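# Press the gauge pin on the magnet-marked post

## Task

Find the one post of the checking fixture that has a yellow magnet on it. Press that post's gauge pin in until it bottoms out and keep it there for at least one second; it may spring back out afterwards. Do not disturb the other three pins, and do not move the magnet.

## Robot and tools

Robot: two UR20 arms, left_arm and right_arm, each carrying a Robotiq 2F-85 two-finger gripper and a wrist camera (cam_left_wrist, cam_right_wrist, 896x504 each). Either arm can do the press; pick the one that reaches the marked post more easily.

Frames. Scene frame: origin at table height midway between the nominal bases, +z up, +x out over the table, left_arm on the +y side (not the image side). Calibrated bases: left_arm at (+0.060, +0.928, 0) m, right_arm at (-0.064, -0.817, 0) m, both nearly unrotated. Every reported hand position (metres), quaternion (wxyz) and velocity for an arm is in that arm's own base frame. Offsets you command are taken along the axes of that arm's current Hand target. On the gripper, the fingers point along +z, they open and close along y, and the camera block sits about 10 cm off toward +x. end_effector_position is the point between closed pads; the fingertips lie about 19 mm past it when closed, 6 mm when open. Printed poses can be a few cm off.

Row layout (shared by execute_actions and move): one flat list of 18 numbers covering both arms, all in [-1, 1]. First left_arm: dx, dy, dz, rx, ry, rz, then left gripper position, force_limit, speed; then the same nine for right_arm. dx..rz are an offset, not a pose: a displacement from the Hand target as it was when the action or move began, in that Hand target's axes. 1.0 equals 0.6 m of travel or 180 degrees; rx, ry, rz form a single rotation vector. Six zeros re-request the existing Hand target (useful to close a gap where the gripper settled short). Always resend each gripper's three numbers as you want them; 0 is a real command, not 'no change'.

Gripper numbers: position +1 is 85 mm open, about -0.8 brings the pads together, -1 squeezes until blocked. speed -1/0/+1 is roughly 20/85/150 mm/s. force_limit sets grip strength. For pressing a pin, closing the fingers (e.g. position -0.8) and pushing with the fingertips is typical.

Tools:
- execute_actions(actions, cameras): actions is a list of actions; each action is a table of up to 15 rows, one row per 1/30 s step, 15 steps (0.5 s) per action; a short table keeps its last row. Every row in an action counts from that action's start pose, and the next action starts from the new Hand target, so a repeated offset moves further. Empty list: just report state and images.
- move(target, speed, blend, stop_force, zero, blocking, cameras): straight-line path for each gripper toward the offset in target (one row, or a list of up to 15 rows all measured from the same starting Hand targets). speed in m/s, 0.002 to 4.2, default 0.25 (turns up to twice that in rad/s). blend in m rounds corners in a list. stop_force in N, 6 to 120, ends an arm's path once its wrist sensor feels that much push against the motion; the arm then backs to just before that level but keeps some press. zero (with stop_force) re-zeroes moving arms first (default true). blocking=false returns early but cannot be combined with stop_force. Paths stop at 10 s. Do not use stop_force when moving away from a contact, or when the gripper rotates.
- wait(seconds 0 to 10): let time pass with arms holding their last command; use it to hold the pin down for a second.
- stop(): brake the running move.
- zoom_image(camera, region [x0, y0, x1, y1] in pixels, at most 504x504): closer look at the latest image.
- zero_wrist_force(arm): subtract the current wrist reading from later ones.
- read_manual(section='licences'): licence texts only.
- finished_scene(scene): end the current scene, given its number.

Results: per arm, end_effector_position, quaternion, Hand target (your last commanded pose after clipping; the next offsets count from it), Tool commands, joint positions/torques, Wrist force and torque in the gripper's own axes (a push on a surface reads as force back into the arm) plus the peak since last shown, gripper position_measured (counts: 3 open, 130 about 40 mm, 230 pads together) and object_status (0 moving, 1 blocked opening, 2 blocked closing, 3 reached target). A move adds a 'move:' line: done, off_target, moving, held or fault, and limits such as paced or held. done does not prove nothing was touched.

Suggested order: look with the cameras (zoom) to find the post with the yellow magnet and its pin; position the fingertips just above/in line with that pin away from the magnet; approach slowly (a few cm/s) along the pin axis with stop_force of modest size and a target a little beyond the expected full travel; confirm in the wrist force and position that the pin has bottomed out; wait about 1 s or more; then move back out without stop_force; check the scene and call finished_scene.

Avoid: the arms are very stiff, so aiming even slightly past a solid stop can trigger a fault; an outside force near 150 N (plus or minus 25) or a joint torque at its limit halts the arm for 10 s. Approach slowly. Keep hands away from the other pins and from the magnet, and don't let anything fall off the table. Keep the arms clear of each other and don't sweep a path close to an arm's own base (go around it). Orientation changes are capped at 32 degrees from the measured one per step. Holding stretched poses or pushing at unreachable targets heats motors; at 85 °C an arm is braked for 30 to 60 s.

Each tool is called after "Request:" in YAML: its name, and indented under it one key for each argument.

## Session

Request:
execute_actions:
  actions: []

Scene clock: 0.00 s.
left_arm: end_effector_position=(+1.6020, +0.5513, +0.3701) position_measured=3 object_status=3 end_effector_quat_wxyz=(-0.049, +0.940, +0.190, +0.279) | right_arm: end_effector_position=(+0.4481, +0.4679, +0.3319) position_measured=3 object_status=3 end_effector_quat_wxyz=(-0.272, +0.502, +0.649, +0.503)
Joint positions: left_arm=[0.193 -0.686 0.985 -2.439 -1.472 -3.319] | right_arm=[4.007 -1.969 -2.772 1.193 2.076 2.519]
Joint velocities: within noise
Joint torques (N m): no reading
Motor temperatures (°C): left_arm=[24 35 26 38 34 34] | right_arm=[28 35 36 37 34 38]
Wrist force (N): no reading
Wrist torque (N m): no reading
Wrist force, peak (N): no reading
Hand target: left_arm +1.6020, +0.5513, +0.3701; -0.049, +0.940, +0.190, +0.279 | right_arm +0.4481, +0.4679, +0.3319; -0.272, +0.502, +0.649, +0.503
Tool commands: left_gripper/position=+1.0 left_gripper/force_limit=+1.0 left_gripper/speed=+1.0 right_gripper/position=+1.0 right_gripper/force_limit=+1.0 right_gripper/speed=+1.0
camera_calibration:
cam_left_wrist: T_world_to_cam=[[0.280319, -0.958405, -0.0536817, 0.116011], [-0.933413, -0.259108, -0.248199, 1.75322], [0.223966, 0.119682, -0.967221, 0.0591923], [0, 0, 0, 1]] pos_world=[1.5907, 0.558373, 0.498626]
cam_right_wrist: T_world_to_cam=[[0.956613, -0.13676, 0.257272, -0.433465], [0.120637, -0.61784, -0.776995, 0.502422], [0.265214, 0.774319, -0.574535, -0.162484], [0, 0, 0, 1]] pos_world=[0.39714, 0.37695, 0.408545]

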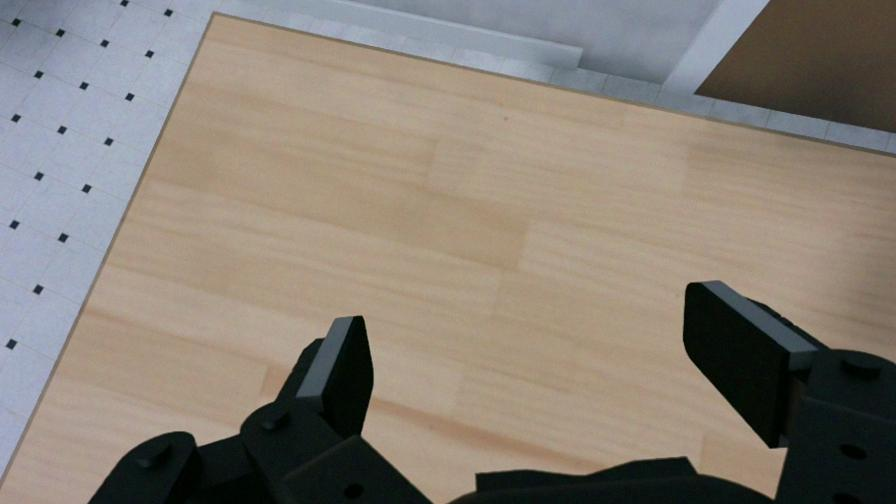

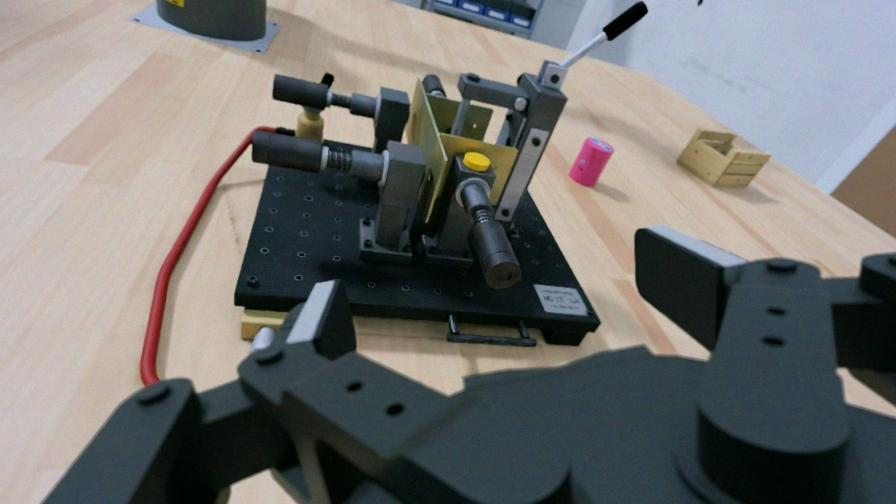

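Request:
move:
  target: [0,0,0,0,0,0,1,1,1,0.089,0.172,0.275,0.111,-0.372,0.0705,-1,0,0]
  speed: 0.4
  cameras: ["cam_right_wrist"]

Request:
zoom_image:
  camera: "cam_right_wrist"
  region: [300, 0, 650, 350]

Scene clock: 4.13 s.
left_arm: end_effector_position=(+1.6020, +0.5513, +0.3701) position_measured=3 object_status=3 end_effector_quat_wxyz=(-0.049, +0.940, +0.190, +0.279) | right_arm: end_effector_position=(+0.5501, +0.6398, +0.3596) position_measured=232 object_status=3 end_effector_quat_wxyz=(+0.000, +0.707, +0.707, +0.000)
Joint positions: left_arm=[0.193 -0.686 0.985 -2.439 -1.472 -3.319] | right_arm=[4.243 -1.63 -2.093 -0.989 1.571 2.671]
Joint torques (N m): left_arm=[2.7 -277.81 -106.06 -11.67 1.91 -0.1] | right_arm=[19.86 65.37 109.14 4.65 -3.94 5.06]
Wrist force (N): left_arm=[0.3 0.0 -0.2] | right_arm=[-1.1 1.7 0.4]
Wrist torque (N m): left_arm=[0.00 -0.04 0.00] | right_arm=[1.07 0.45 -0.67]
Wrist force, peak (N): left_arm=[0.7 -0.5 -0.3] | right_arm=[1.1 2.4 0.4]
Hand target: left_arm +1.6020, +0.5513, +0.3701; -0.049, +0.940, +0.190, +0.279 | right_arm +0.5501, +0.6398, +0.3596; +0.000, +0.707, +0.707, +0.000
Off the commanded pose: left_arm 0.000 m, 0 deg | right_arm 0.000 m, 0 deg.
move: done
cam_right_wrist: T_world_to_cam=[[0.984091, -0.163267, 0.0700623, -0.445464], [-0.176573, -0.942437, 0.283961, 0.607469], [0.0196678, -0.291815, -0.956273, 0.647769], [0, 0, 0, 1]] pos_world=[0.532899, 0.6888, 0.478157]

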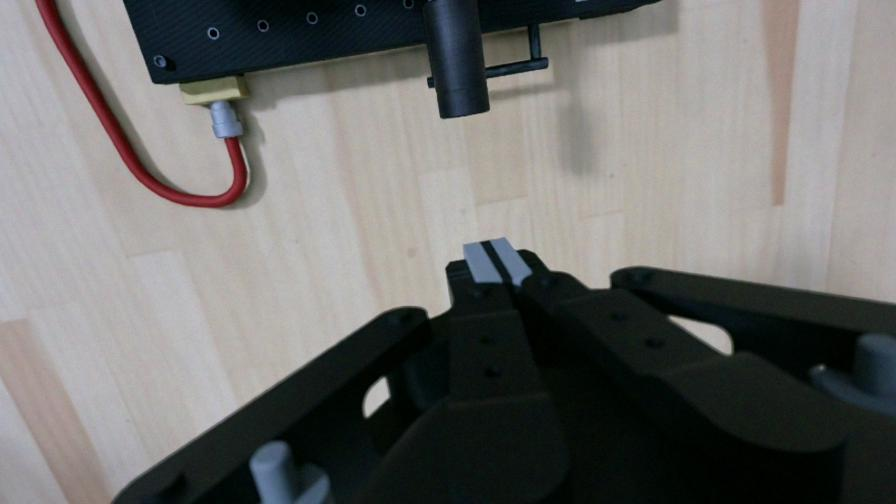

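Scaled by 1.440 (camera's finer frame: 1280x720).

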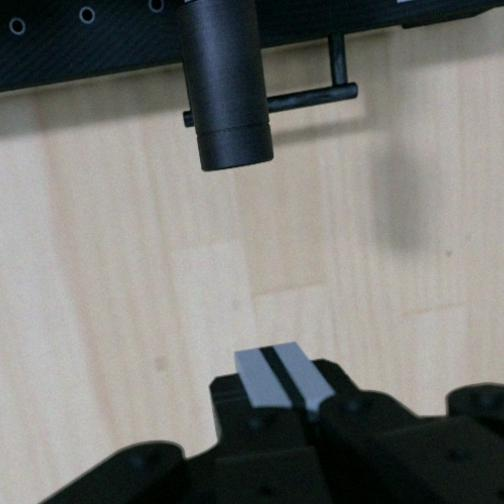

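Request:
move:
  target: [0,0,0,0,0,0,1,1,1,-0.005,0.018,0.2417,0,0,0.0067,-1,0,0]
  speed: 0.3
  cameras: ["cam_right_wrist"]

Request:
zoom_image:
  camera: "cam_right_wrist"
  region: [300, 0, 650, 350]

Scene clock: 6.57 s.
left_arm: end_effector_position=(+1.6020, +0.5513, +0.3701) position_measured=3 object_status=3 end_effector_quat_wxyz=(-0.049, +0.940, +0.190, +0.279) | right_arm: end_effector_position=(+0.5608, +0.6369, +0.2148) position_measured=232 object_status=3 end_effector_quat_wxyz=(+0.000, +0.714, +0.700, +0.000)
Joint positions: left_arm=[0.193 -0.686 0.985 -2.439 -1.472 -3.319] | right_arm=[4.229 -1.764 -2.193 -0.755 1.571 2.679]
Joint torques (N m): left_arm=[6.76 -284.42 -106.68 -12.21 2.55 0.73] | right_arm=[-14.52 86.37 59.02 14.73 -3.1 5.5]
Wrist force (N): left_arm=[0.5 0.0 -0.2] | right_arm=[-0.9 2.6 0.1]
Wrist torque (N m): left_arm=[0.01 -0.07 -0.01] | right_arm=[1.29 0.29 -0.68]
Wrist force, peak (N): left_arm=[0.7 -0.2 -0.3] | right_arm=[-0.9 3.0 3.2]
Hand target: left_arm +1.6020, +0.5513, +0.3701; -0.049, +0.940, +0.190, +0.279 | right_arm +0.5609, +0.6369, +0.2146; +0.000, +0.714, +0.700, +0.000
Off the commanded pose: left_arm 0.000 m, 0 deg | right_arm 0.000 m, 0 deg.
move: done
cam_right_wrist: T_world_to_cam=[[0.980425, -0.184013, 0.0700392, -0.431007], [-0.196431, -0.93846, 0.284092, 0.656368], [0.0134524, -0.292289, -0.956235, 0.511944], [0, 0, 0, 1]] pos_world=[0.544615, 0.686299, 0.333257]

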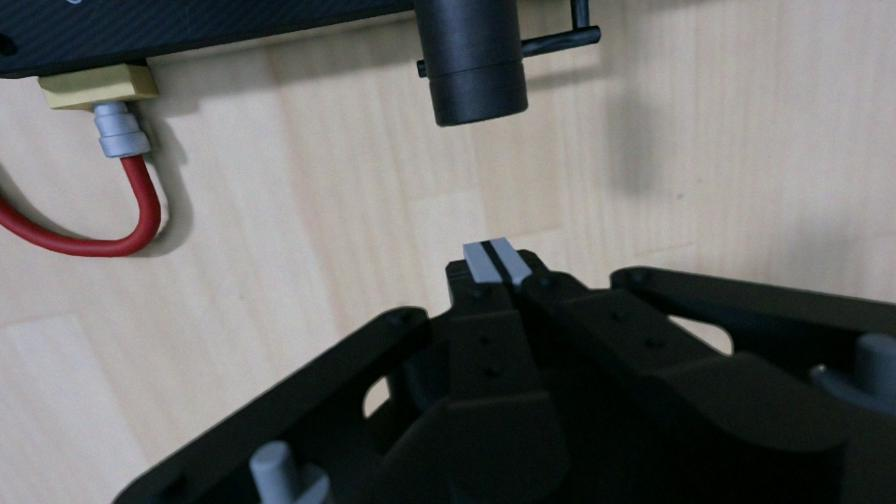

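Scaled by 1.440 (camera's finer frame: 1280x720).

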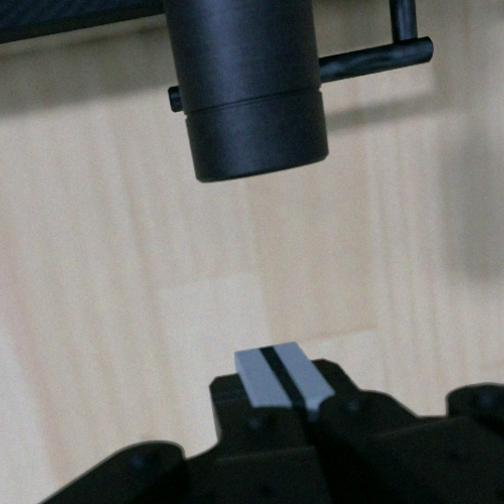

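Request:
move:
  target: [0,0,0,0,0,0,1,1,1,0.0135,0.0105,0.0833,0,0,0,-1,0,0]
  speed: 0.2
  cameras: ["cam_right_wrist"]

Request:
zoom_image:
  camera: "cam_right_wrist"
  region: [300, 0, 650, 350]

Scene clock: 8.17 s.
left_arm: end_effector_position=(+1.6020, +0.5513, +0.3701) position_measured=3 object_status=3 end_effector_quat_wxyz=(-0.049, +0.940, +0.190, +0.279) | right_arm: end_effector_position=(+0.5673, +0.6448, +0.1648) position_measured=232 object_status=3 end_effector_quat_wxyz=(+0.000, +0.714, +0.700, +0.000)
Joint positions: left_arm=[0.193 -0.686 0.985 -2.439 -1.472 -3.319] | right_arm=[4.227 -1.829 -2.208 -0.676 1.571 2.677]
Joint torques (N m): left_arm=[4.49 -284.23 -110.03 -10.48 2.95 1.77] | right_arm=[-19.5 93.82 57.38 15.02 -3.66 -6.6]
Wrist force (N): left_arm=[0.1 -0.3 0.0] | right_arm=[-1.6 2.4 0.1]
Wrist torque (N m): left_arm=[-0.04 0.00 0.00] | right_arm=[1.39 0.55 -0.63]
Wrist force, peak (N): left_arm=[0.4 0.5 -0.3] | right_arm=[-1.5 2.8 2.1]
Hand target: left_arm +1.6020, +0.5513, +0.3701; -0.049, +0.940, +0.190, +0.279 | right_arm +0.5673, +0.6448, +0.1646; +0.000, +0.714, +0.700, +0.000
Off the commanded pose: left_arm 0.000 m, 0 deg | right_arm 0.000 m, 0 deg.
move: done
cam_right_wrist: T_world_to_cam=[[0.980425, -0.184013, 0.0700392, -0.432424], [-0.196431, -0.93846, 0.284092, 0.679263], [0.0134524, -0.292289, -0.956235, 0.466353], [0, 0, 0, 1]] pos_world=[0.551115, 0.694199, 0.283257]

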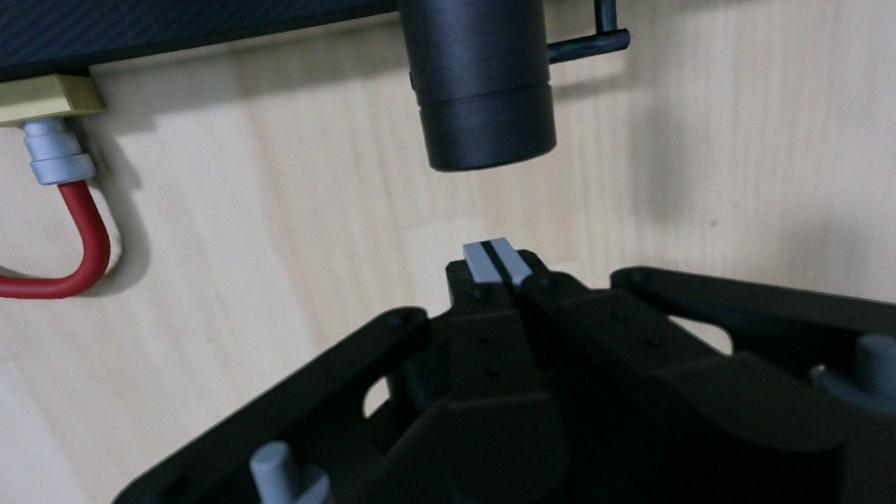

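Scaled by 1.440 (camera's finer frame: 1280x720).

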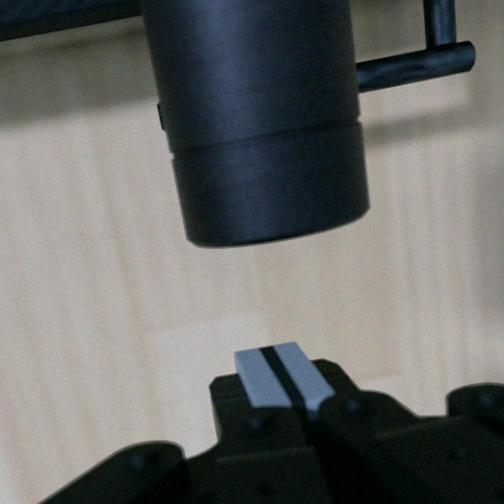

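Request:
move:
  target: [0,0,0,0,0,0,1,1,1,0.085,0.001,0,0,0,0,-1,0,0]
  speed: 0.015
  stop_force: 45
  cameras: ["cam_right_wrist"]

Scene clock: 14.23 s.
left_arm: end_effector_position=(+1.6020, +0.5513, +0.3701) position_measured=3 object_status=3 end_effector_quat_wxyz=(-0.049, +0.940, +0.190, +0.279) | right_arm: end_effector_position=(+0.5688, +0.6906, +0.1646) position_measured=232 object_status=3 end_effector_quat_wxyz=(+0.000, +0.714, +0.700, +0.000)
Joint positions: left_arm=[0.193 -0.686 0.985 -2.439 -1.472 -3.319] | right_arm=[4.25 -1.862 -2.158 -0.693 1.571 2.7]
Joint torques (N m): left_arm=[7.21 -284.62 -118.09 -10.51 4.97 1.14] | right_arm=[3.21 155.63 97.19 24.71 11.33 -7.51]
Wrist force (N): left_arm=[0.3 -0.2 -0.1] | right_arm=[-39.0 7.0 10.3]
Wrist torque (N m): left_arm=[-0.02 -0.03 0.00] | right_arm=[1.27 0.63 -0.78]
Wrist force, peak (N): left_arm=[0.7 -0.3 -0.3] | right_arm=[-80.5 2.2 -16.6]
Hand target: left_arm +1.6020, +0.5513, +0.3701; -0.049, +0.940, +0.190, +0.279 | right_arm +0.5688, +0.6906, +0.1646; +0.000, +0.714, +0.700, +0.000 (not the last commanded pose)
Off the commanded pose: left_arm 0.000 m, 0 deg | right_arm 0.005 m, 0 deg.
move: contact (right_arm)
cam_right_wrist: T_world_to_cam=[[0.980447, -0.18394, 0.0699316, -0.425489], [-0.196332, -0.938445, 0.28421, 0.722496], [0.0133494, -0.292382, -0.956208, 0.479648], [0, 0, 0, 1]] pos_world=[0.552615, 0.739999, 0.283058]

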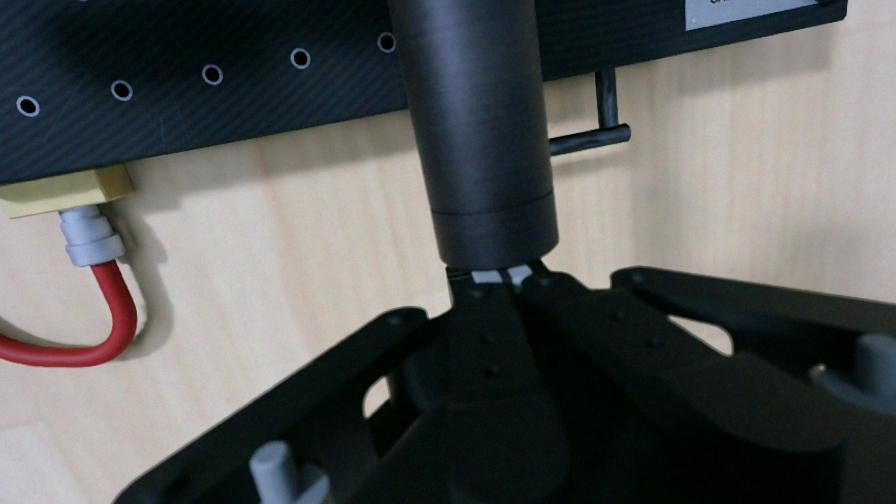

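Request:
move:
  target: [0,0,0,0,0,0,1,1,1,0.012,0,0,0,0,0,-1,0,0]
  speed: 0.004
  stop_force: 18
  cameras: ["cam_right_wrist"]

Request:
wait:
  seconds: 1.2
  cameras: []

Scene clock: 15.33 s.
left_arm: end_effector_position=(+1.6020, +0.5513, +0.3701) position_measured=3 object_status=3 end_effector_quat_wxyz=(-0.049, +0.940, +0.190, +0.279) | right_arm: end_effector_position=(+0.5688, +0.6908, +0.1646) position_measured=232 object_status=3 end_effector_quat_wxyz=(+0.000, +0.714, +0.700, +0.000)
Joint positions: left_arm=[0.193 -0.686 0.985 -2.439 -1.472 -3.319] | right_arm=[4.25 -1.862 -2.158 -0.693 1.571 2.7]
Joint torques (N m): left_arm=[11.6 -291.02 -115.04 -10.62 5.16 2.04] | right_arm=[23.6 139.38 108.56 32.1 9.07 2.32]
Wrist force (N): left_arm=[0.5 -0.2 -0.4] | right_arm=[-65.6 -1.3 -8.3]
Wrist torque (N m): left_arm=[-0.02 -0.07 -0.01] | right_arm=[1.28 0.94 -1.01]
Wrist force, peak (N): left_arm=[0.5 -0.4 -0.3] | right_arm=[-68.7 -2.0 -5.6]
Hand target: left_arm +1.6020, +0.5513, +0.3701; -0.049, +0.940, +0.190, +0.279 | right_arm +0.5688, +0.6908, +0.1646; +0.000, +0.714, +0.700, +0.000 (not the last commanded pose)
Off the commanded pose: left_arm 0.000 m, 0 deg | right_arm 0.007 m, 0 deg.
move: contact (right_arm)
cam_right_wrist: T_world_to_cam=[[0.980447, -0.18394, 0.0699316, -0.425452], [-0.196332, -0.938445, 0.28421, 0.722684], [0.0133494, -0.292382, -0.956208, 0.479706], [0, 0, 0, 1]] pos_world=[0.552615, 0.740199, 0.283058]

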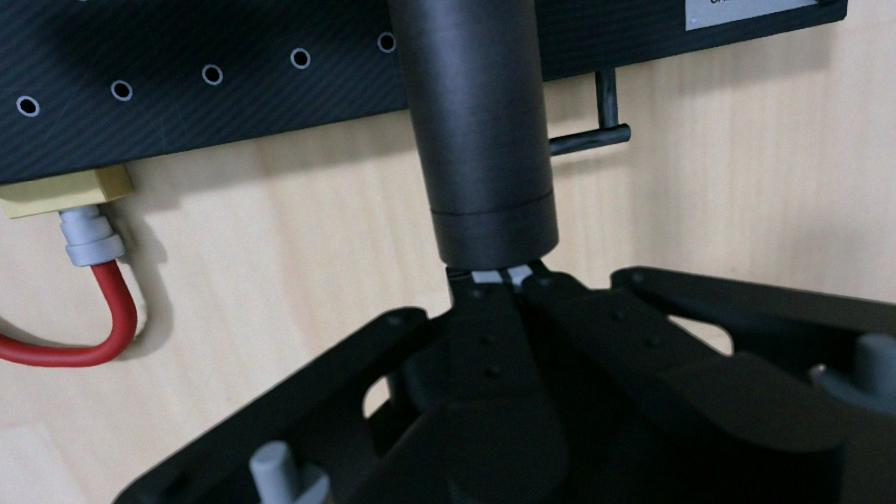

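Scene clock: 16.53 s.
left_arm: end_effector_position=(+1.6020, +0.5513, +0.3701) position_measured=3 object_status=3 end_effector_quat_wxyz=(-0.049, +0.940, +0.190, +0.279) | right_arm: end_effector_position=(+0.5688, +0.6908, +0.1646) position_measured=232 object_status=3 end_effector_quat_wxyz=(+0.000, +0.714, +0.700, +0.000)
Joint positions: left_arm=[0.193 -0.686 0.985 -2.439 -1.472 -3.319] | right_arm=[4.25 -1.862 -2.158 -0.693 1.571 2.7]
Joint torques (N m): left_arm=[6.32 -287.73 -118.93 -10.77 5.05 2.25] | right_arm=[19.43 144.71 106.17 28.52 9.28 -1.48]
Wrist force (N): left_arm=[0.6 -0.1 -0.3] | right_arm=[-61.8 0.7 -6.9]
Wrist torque (N m): left_arm=[0.00 -0.08 0.00] | right_arm=[1.32 0.97 -0.96]
Wrist force, peak (N): left_arm=[0.6 -0.1 -0.3] | right_arm=[-66.3 -1.2 -10.1]
Hand target: left_arm +1.6020, +0.5513, +0.3701; -0.049, +0.940, +0.190, +0.279 | right_arm +0.5688, +0.6908, +0.1646; +0.000, +0.714, +0.700, +0.000 (not the last commanded pose)
Tool commands: left_gripper/position=+1.0 left_gripper/force_limit=+1.0 left_gripper/speed=+1.0 right_gripper/position=-1.0 right_gripper/force_limit=+0.0 right_gripper/speed=+0.0
Off the commanded pose: left_arm 0.000 m, 0 deg | right_arm 0.007 m, 0 deg.
wait: 1.20 s; at rest by 0.17 s

Request:
move:
  target: [0,0,0,0,0,0,1,1,1,-0.06,0,0,0,0,0,-1,0,0]
  speed: 0.08
  cameras: []

Request:
finished_scene:
  scene: 2

Scene clock: 17.53 s.
left_arm: end_effector_position=(+1.6020, +0.5513, +0.3701) position_measured=3 object_status=3 end_effector_quat_wxyz=(-0.049, +0.940, +0.190, +0.279) | right_arm: end_effector_position=(+0.5680, +0.6550, +0.1646) position_measured=232 object_status=3 end_effector_quat_wxyz=(+0.000, +0.714, +0.700, +0.000)
Joint positions: left_arm=[0.193 -0.686 0.985 -2.439 -1.472 -3.319] | right_arm=[4.232 -1.836 -2.196 -0.68 1.571 2.682]
Joint torques (N m): left_arm=[5.76 -290.32 -117.73 -11.03 5.68 2.05] | right_arm=[-21.62 140.43 59.63 16.27 -2.46 -7.67]
Wrist force (N): left_arm=[0.4 -0.2 -0.1] | right_arm=[0.2 1.7 2.1]
Wrist torque (N m): left_arm=[-0.03 -0.06 -0.01] | right_arm=[1.28 0.21 -0.64]
Wrist force, peak (N): left_arm=[0.7 0.1 -0.2] | right_arm=[-61.8 0.6 -6.8]
Hand target: left_arm +1.6020, +0.5513, +0.3701; -0.049, +0.940, +0.190, +0.279 | right_arm +0.5680, +0.6548, +0.1646; +0.000, +0.714, +0.700, +0.000
Off the commanded pose: left_arm 0.000 m, 0 deg | right_arm 0.000 m, 0 deg.
move: done

The scene is finished: the task was done.


## Next scene

The same job, from a new start.

Request:
execute_actions:
  actions: []

Scene clock: 0.00 s.
left_arm: end_effector_position=(+0.3071, -0.4220, +0.1602) position_measured=3 object_status=3 end_effector_quat_wxyz=(+0.066, +0.956, -0.074, +0.275) | right_arm: end_effector_position=(+0.4900, -0.3027, +0.2369) position_measured=3 object_status=3 end_effector_quat_wxyz=(+0.548, -0.467, -0.511, -0.471)
Joint positions: left_arm=[-1.763 -1.739 2.857 -2.766 -1.003 1.555] | right_arm=[2.511 -2.074 -2.06 -2.212 2.389 -0.015]
Joint velocities: within noise
Joint torques (N m): no reading
Motor temperatures (°C): left_arm=[24 35 26 38 34 33] | right_arm=[28 35 35 36 33 38]
Wrist force (N): no reading
Wrist torque (N m): no reading
Wrist force, peak (N): no reading
Hand target: left_arm +0.3071, -0.4220, +0.1602; +0.066, +0.956, -0.074, +0.275 | right_arm +0.4900, -0.3027, +0.2369; +0.548, -0.467, -0.511, -0.471
Tool commands: left_gripper/position=+1.0 left_gripper/force_limit=+1.0 left_gripper/speed=+1.0 right_gripper/position=+1.0 right_gripper/force_limit=+1.0 right_gripper/speed=+1.0
camera_calibration:
cam_left_wrist: T_world_to_cam=[[-0.285835, -0.958093, 0.0188626, -0.30276], [-0.929607, 0.27245, -0.248197, 0.463413], [0.232657, -0.0884782, -0.968526, 0.172428], [0, 0, 0, 1]] pos_world=[0.304136, -0.401073, 0.28773]
cam_right_wrist: T_world_to_cam=[[0.978979, 0.0562001, -0.196068, -0.399553], [-0.174505, -0.266853, -0.947807, 0.238768], [-0.105588, 0.962097, -0.251436, 0.530477], [0, 0, 0, 1]] pos_world=[0.488832, -0.424199, 0.281347]

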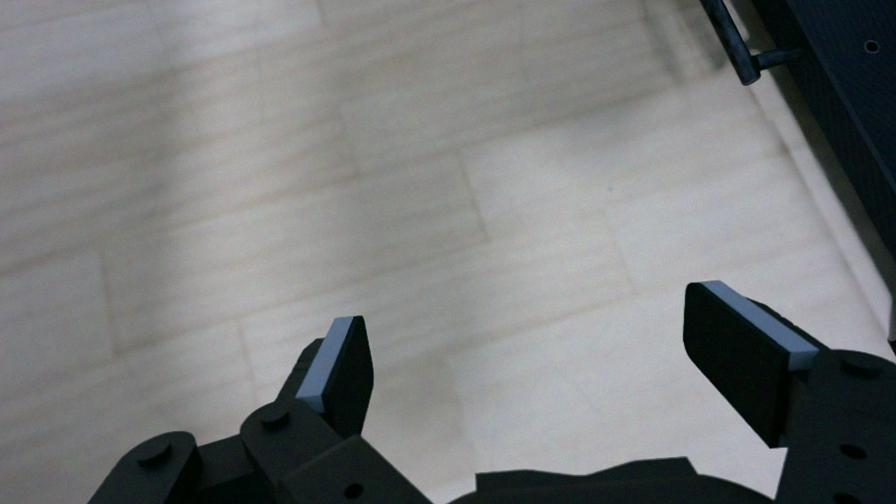

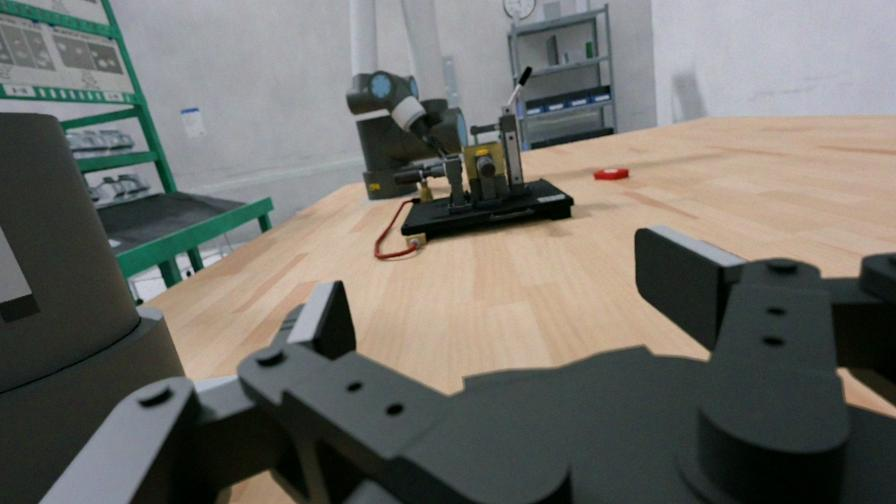

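Request:
zoom_image:
  camera: "cam_right_wrist"
  region: [350, 60, 650, 270]

Scaled by 1.680 (camera's finer frame: 1280x720).

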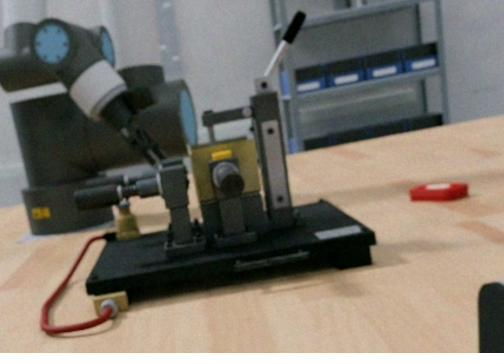

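Request:
move:
  target: [0,0,0,0,0,0,1,1,1,0.183,0.3,0.732,-0.04,-0.1517,-0.0017,-1,0,0]
  speed: 0.5
  cameras: ["cam_right_wrist"]

Scene clock: 3.70 s.
left_arm: end_effector_position=(+0.3071, -0.4220, +0.1602) position_measured=3 object_status=3 end_effector_quat_wxyz=(+0.066, +0.956, -0.074, +0.275) | right_arm: end_effector_position=(+0.6196, +0.1505, +0.3599) position_measured=232 object_status=3 end_effector_quat_wxyz=(-0.380, +0.596, +0.597, +0.380)
Joint positions: left_arm=[-1.763 -1.739 2.857 -2.766 -1.003 1.555] | right_arm=[3.217 -1.646 -2.51 -0.399 2.699 1.746]
Joint torques (N m): left_arm=[7.3 -7.86 -55.29 -8.74 3.53 -0.77] | right_arm=[20.69 50.38 48.41 15.36 0.25 5.59]
Wrist force (N): left_arm=[-0.2 0.2 -0.2] | right_arm=[0.0 0.1 1.4]
Wrist torque (N m): left_arm=[0.04 0.04 0.00] | right_arm=[0.49 0.13 -0.13]
Wrist force, peak (N): left_arm=[-0.1 -0.5 -0.3] | right_arm=[2.9 2.9 5.2]
Hand target: left_arm +0.3071, -0.4220, +0.1602; +0.066, +0.956, -0.074, +0.275 | right_arm +0.6196, +0.1505, +0.3598; -0.380, +0.596, +0.597, +0.380
Off the commanded pose: left_arm 0.000 m, 0 deg | right_arm 0.000 m, 0 deg.
move: done
cam_right_wrist: T_world_to_cam=[[0.984074, -0.131932, -0.119132, -0.530339], [-0.176776, -0.655922, -0.733837, 0.481871], [0.018675, 0.74321, -0.668798, 0.245216], [0, 0, 0, 1]] pos_world=[0.602497, 0.0638544, 0.454434]

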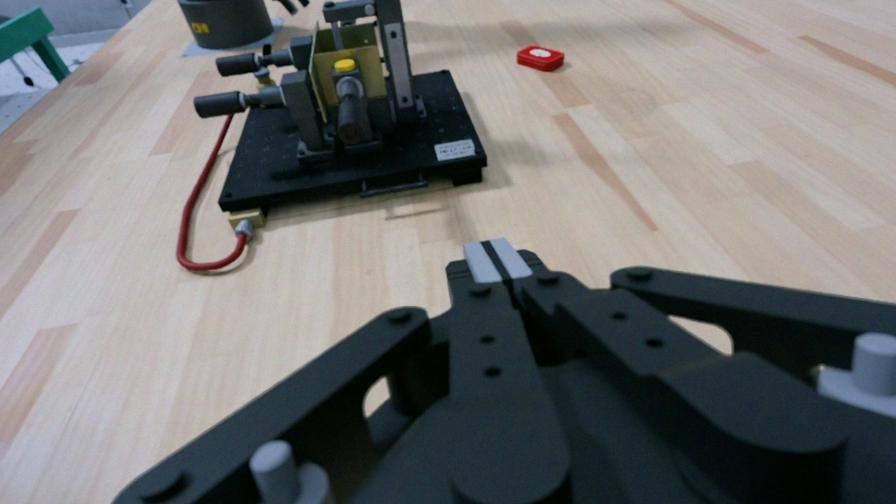

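Request:
move:
  target: [0,0,0,0,0,0,1,1,1,0.094,-0.172,0.7735,-0.007,-0.3611,0.0033,-1,0,0]
  speed: 0.45
  cameras: ["cam_right_wrist"]

Request:
zoom_image:
  camera: "cam_right_wrist"
  region: [300, 0, 650, 350]

Scene clock: 6.63 s.
left_arm: end_effector_position=(+0.3071, -0.4220, +0.1602) position_measured=3 object_status=3 end_effector_quat_wxyz=(+0.066, +0.956, -0.074, +0.275) | right_arm: end_effector_position=(+0.5159, +0.5948, +0.2149) position_measured=232 object_status=3 end_effector_quat_wxyz=(+0.004, +0.714, +0.701, +0.004)
Joint positions: left_arm=[-1.763 -1.739 2.857 -2.766 -1.003 1.555] | right_arm=[4.261 -1.699 -2.278 -0.73 1.56 2.708]
Joint torques (N m): left_arm=[5.28 -7.91 -59.14 -7.57 3.55 -1.18] | right_arm=[23.62 66.57 91.64 4.37 -4.04 6.14]
Wrist force (N): left_arm=[-0.1 -0.1 -0.3] | right_arm=[-0.3 2.0 1.6]
Wrist torque (N m): left_arm=[-0.01 0.02 0.00] | right_arm=[1.38 0.16 -0.39]
Wrist force, peak (N): left_arm=[0.4 0.1 -0.4] | right_arm=[4.7 1.4 3.0]
Hand target: left_arm +0.3071, -0.4220, +0.1602; +0.066, +0.956, -0.074, +0.275 | right_arm +0.5159, +0.5949, +0.2149; +0.004, +0.714, +0.701, +0.004
Off the commanded pose: left_arm 0.000 m, 0 deg | right_arm 0.000 m, 0 deg.
move: done
cam_right_wrist: T_world_to_cam=[[0.979917, -0.181797, 0.0819244, -0.398321], [-0.197742, -0.938878, 0.28179, 0.609418], [0.0256885, -0.292331, -0.955972, 0.494108], [0, 0, 0, 1]] pos_world=[0.498136, 0.644199, 0.333258]

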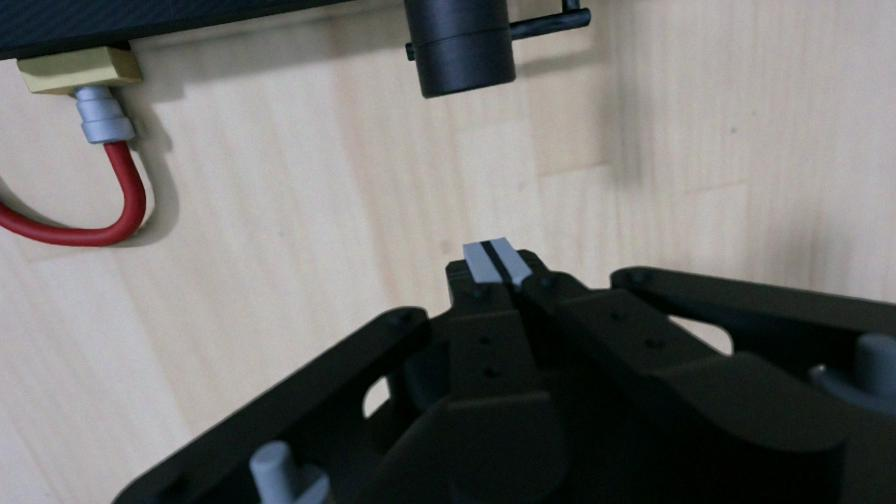

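Scaled by 1.440 (camera's finer frame: 1280x720).

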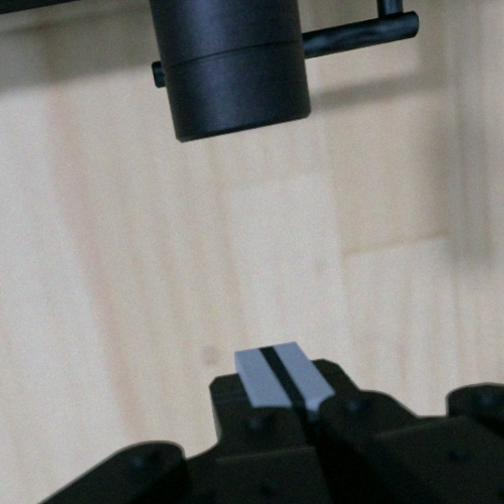

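Request:
move:
  target: [0,0,0,0,0,0,1,1,1,0.05,0.005,0.0842,0,0,0,-1,0,0]
  speed: 0.2
  cameras: ["cam_right_wrist"]

Scene clock: 7.93 s.
left_arm: end_effector_position=(+0.3071, -0.4220, +0.1602) position_measured=3 object_status=3 end_effector_quat_wxyz=(+0.066, +0.956, -0.074, +0.275) | right_arm: end_effector_position=(+0.5200, +0.6248, +0.1645) position_measured=232 object_status=3 end_effector_quat_wxyz=(+0.004, +0.714, +0.701, +0.004)
Joint positions: left_arm=[-1.763 -1.739 2.857 -2.766 -1.003 1.555] | right_arm=[4.273 -1.784 -2.274 -0.649 1.56 2.72]
Joint torques (N m): left_arm=[10.34 -4.84 -58.72 -7.99 3.35 -0.47] | right_arm=[16.29 75.77 83.59 14.55 -3.57 6.15]
Wrist force (N): left_arm=[0.1 -0.2 -0.3] | right_arm=[-1.2 2.4 1.9]
Wrist torque (N m): left_arm=[-0.04 0.00 0.00] | right_arm=[1.48 0.19 -0.38]
Wrist force, peak (N): left_arm=[0.1 0.2 -0.3] | right_arm=[0.2 2.0 3.5]
Hand target: left_arm +0.3071, -0.4220, +0.1602; +0.066, +0.956, -0.074, +0.275 | right_arm +0.5200, +0.6248, +0.1644; +0.004, +0.714, +0.701, +0.004
Off the commanded pose: left_arm 0.000 m, 0 deg | right_arm 0.000 m, 0 deg.
move: done
cam_right_wrist: T_world_to_cam=[[0.979917, -0.181779, 0.0819661, -0.39278], [-0.197742, -0.938816, 0.281997, 0.652497], [0.02569, -0.292542, -0.955907, 0.454716], [0, 0, 0, 1]] pos_world=[0.502237, 0.674199, 0.282859]

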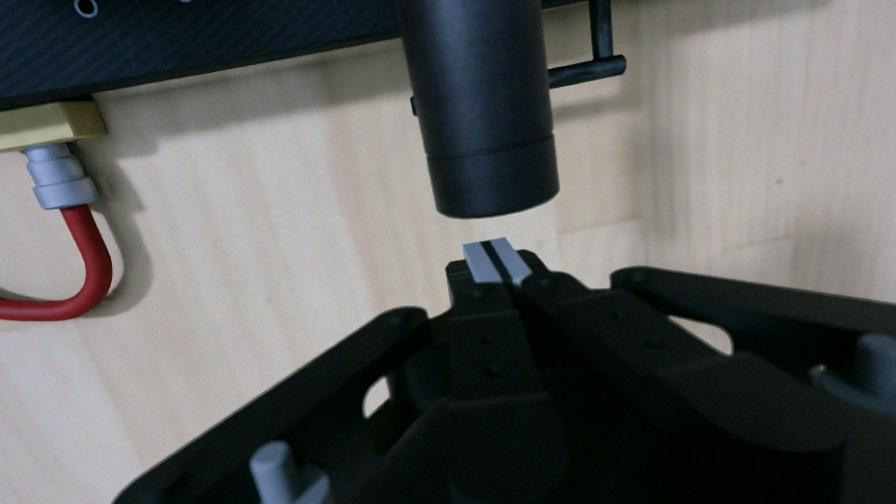

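Request:
move:
  target: [0,0,0,0,0,0,1,1,1,0.085,0,0,0,0,0,-1,0,0]
  speed: 0.015
  stop_force: 45
  cameras: ["cam_right_wrist"]

Request:
move:
  target: [0,0,0,0,0,0,1,1,1,0.012,0,0,0,0,0,-1,0,0]
  speed: 0.004
  stop_force: 18
  cameras: []

Request:
wait:
  seconds: 1.2
  cameras: []

Scene clock: 11.63 s.
left_arm: end_effector_position=(+0.3071, -0.4220, +0.1602) position_measured=3 object_status=3 end_effector_quat_wxyz=(+0.066, +0.956, -0.074, +0.275) | right_arm: end_effector_position=(+0.5206, +0.6587, +0.1644) position_measured=232 object_status=3 end_effector_quat_wxyz=(+0.004, +0.714, +0.701, +0.004)
Joint positions: left_arm=[-1.763 -1.739 2.857 -2.766 -1.003 1.555] | right_arm=[4.29 -1.81 -2.238 -0.66 1.56 2.737]
Joint torques (N m): left_arm=[9.13 -5.68 -64.39 -6.83 4.56 -0.75] | right_arm=[1 142.88 96.76 25.75 10.91 -7.46]
Wrist force (N): left_arm=[0.0 0.0 -0.3] | right_arm=[-39.7 6.6 12.5]
Wrist torque (N m): left_arm=[0.01 0.00 0.00] | right_arm=[1.51 0.43 -0.55]
Wrist force, peak (N): left_arm=[0.5 0.1 -0.3] | right_arm=[-80.6 3.1 -15.4]
Hand target: left_arm +0.3071, -0.4220, +0.1602; +0.066, +0.956, -0.074, +0.275 | right_arm +0.5206, +0.6587, +0.1644; +0.004, +0.714, +0.701, +0.004 (not the last commanded pose)
Off the commanded pose: left_arm 0.000 m, 0 deg | right_arm 0.017 m, 0 deg.
move: contact (right_arm)
cam_right_wrist: T_world_to_cam=[[0.979941, -0.181708, 0.081841, -0.387314], [-0.197638, -0.938829, 0.282027, 0.684466], [0.0255881, -0.292545, -0.955909, 0.464478], [0, 0, 0, 1]] pos_world=[0.502937, 0.708099, 0.282659]

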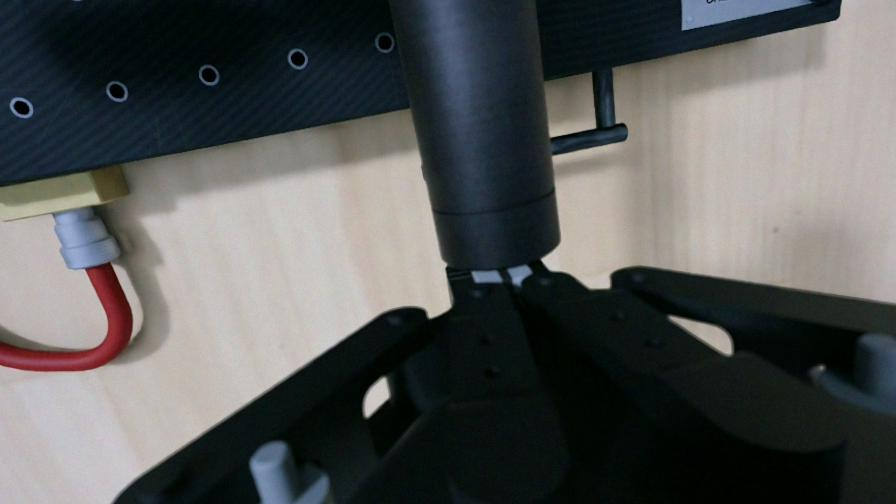

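Scene clock: 12.33 s.
left_arm: end_effector_position=(+0.3071, -0.4220, +0.1602) position_measured=3 object_status=3 end_effector_quat_wxyz=(+0.066, +0.956, -0.074, +0.275) | right_arm: end_effector_position=(+0.5206, +0.6589, +0.1644) position_measured=232 object_status=3 end_effector_quat_wxyz=(+0.004, +0.714, +0.701, +0.004)
Joint positions: left_arm=[-1.763 -1.739 2.857 -2.766 -1.003 1.555] | right_arm=[4.29 -1.81 -2.238 -0.66 1.56 2.737]
Joint torques (N m): left_arm=[15.11 -8.19 -66.05 -7.43 4.22 -1.3] | right_arm=[27.25 127.31 107.37 33.47 8.81 2.93]
Wrist force (N): left_arm=[0.1 0.1 0.0] | right_arm=[-65.9 -1.7 -7.4]
Wrist torque (N m): left_arm=[0.02 -0.01 0.00] | right_arm=[1.54 0.73 -0.77]
Wrist force, peak (N): left_arm=[-0.3 -0.1 -0.3] | right_arm=[-69.2 -3.0 -6.1]
Hand target: left_arm +0.3071, -0.4220, +0.1602; +0.066, +0.956, -0.074, +0.275 | right_arm +0.5206, +0.6589, +0.1644; +0.004, +0.714, +0.701, +0.004 (not the last commanded pose)
Off the commanded pose: left_arm 0.000 m, 0 deg | right_arm 0.007 m, 0 deg.
move: contact (right_arm)

Scene clock: 13.53 s.
left_arm: end_effector_position=(+0.3071, -0.4220, +0.1602) position_measured=3 object_status=3 end_effector_quat_wxyz=(+0.066, +0.956, -0.074, +0.275) | right_arm: end_effector_position=(+0.5206, +0.6589, +0.1644) position_measured=232 object_status=3 end_effector_quat_wxyz=(+0.004, +0.714, +0.701, +0.004)
Joint positions: left_arm=[-1.763 -1.739 2.857 -2.766 -1.003 1.555] | right_arm=[4.29 -1.81 -2.238 -0.66 1.56 2.737]
Joint torques (N m): left_arm=[13.41 -7.83 -64.83 -6.93 3.92 -0.52] | right_arm=[22.8 129.52 108.28 30 9.43 3.42]
Wrist force (N): left_arm=[0.2 -0.1 0.0] | right_arm=[-61.3 0.1 -4.8]
Wrist torque (N m): left_arm=[-0.01 -0.04 0.00] | right_arm=[1.56 0.61 -0.74]
Wrist force, peak (N): left_arm=[-0.5 -0.1 -0.2] | right_arm=[-66.0 -1.9 -8.6]
Hand target: left_arm +0.3071, -0.4220, +0.1602; +0.066, +0.956, -0.074, +0.275 | right_arm +0.5206, +0.6589, +0.1644; +0.004, +0.714, +0.701, +0.004 (not the last commanded pose)
Tool commands: left_gripper/position=+1.0 left_gripper/force_limit=+1.0 left_gripper/speed=+1.0 right_gripper/position=-1.0 right_gripper/force_limit=+0.0 right_gripper/speed=+0.0
Off the commanded pose: left_arm 0.000 m, 0 deg | right_arm 0.007 m, 0 deg.
wait: 1.20 s; at rest by 0.17 s

Request:
move:
  target: [0,0,0,0,0,0,1,1,1,-0.06,0,0,0,0,0,-1,0,0]
  speed: 0.08
  cameras: []

Request:
finished_scene:
  scene: 3

Scene clock: 14.60 s.
left_arm: end_effector_position=(+0.3071, -0.4220, +0.1602) position_measured=3 object_status=3 end_effector_quat_wxyz=(+0.066, +0.956, -0.074, +0.275) | right_arm: end_effector_position=(+0.5200, +0.6231, +0.1644) position_measured=232 object_status=3 end_effector_quat_wxyz=(+0.004, +0.714, +0.701, +0.004)
Joint positions: left_arm=[-1.763 -1.739 2.857 -2.766 -1.003 1.555] | right_arm=[4.272 -1.783 -2.276 -0.648 1.56 2.719]
Joint torques (N m): left_arm=[14.68 -10.11 -66.71 -7.47 4.8 0.19] | right_arm=[-23.69 131.09 54.38 15.61 2.03 -8.38]
Wrist force (N): left_arm=[0.1 -0.1 -0.1] | right_arm=[-1.8 1.3 1.8]
Wrist torque (N m): left_arm=[-0.01 -0.02 0.00] | right_arm=[1.29 0.28 -0.38]
Wrist force, peak (N): left_arm=[0.3 0.3 0.1] | right_arm=[-62.0 -0.3 -5.2]
Hand target: left_arm +0.3071, -0.4220, +0.1602; +0.066, +0.956, -0.074, +0.275 | right_arm +0.5200, +0.6229, +0.1644; +0.004, +0.714, +0.701, +0.004
Off the commanded pose: left_arm 0.000 m, 0 deg | right_arm 0.000 m, 0 deg.
move: done

The scene is finished: the task was done.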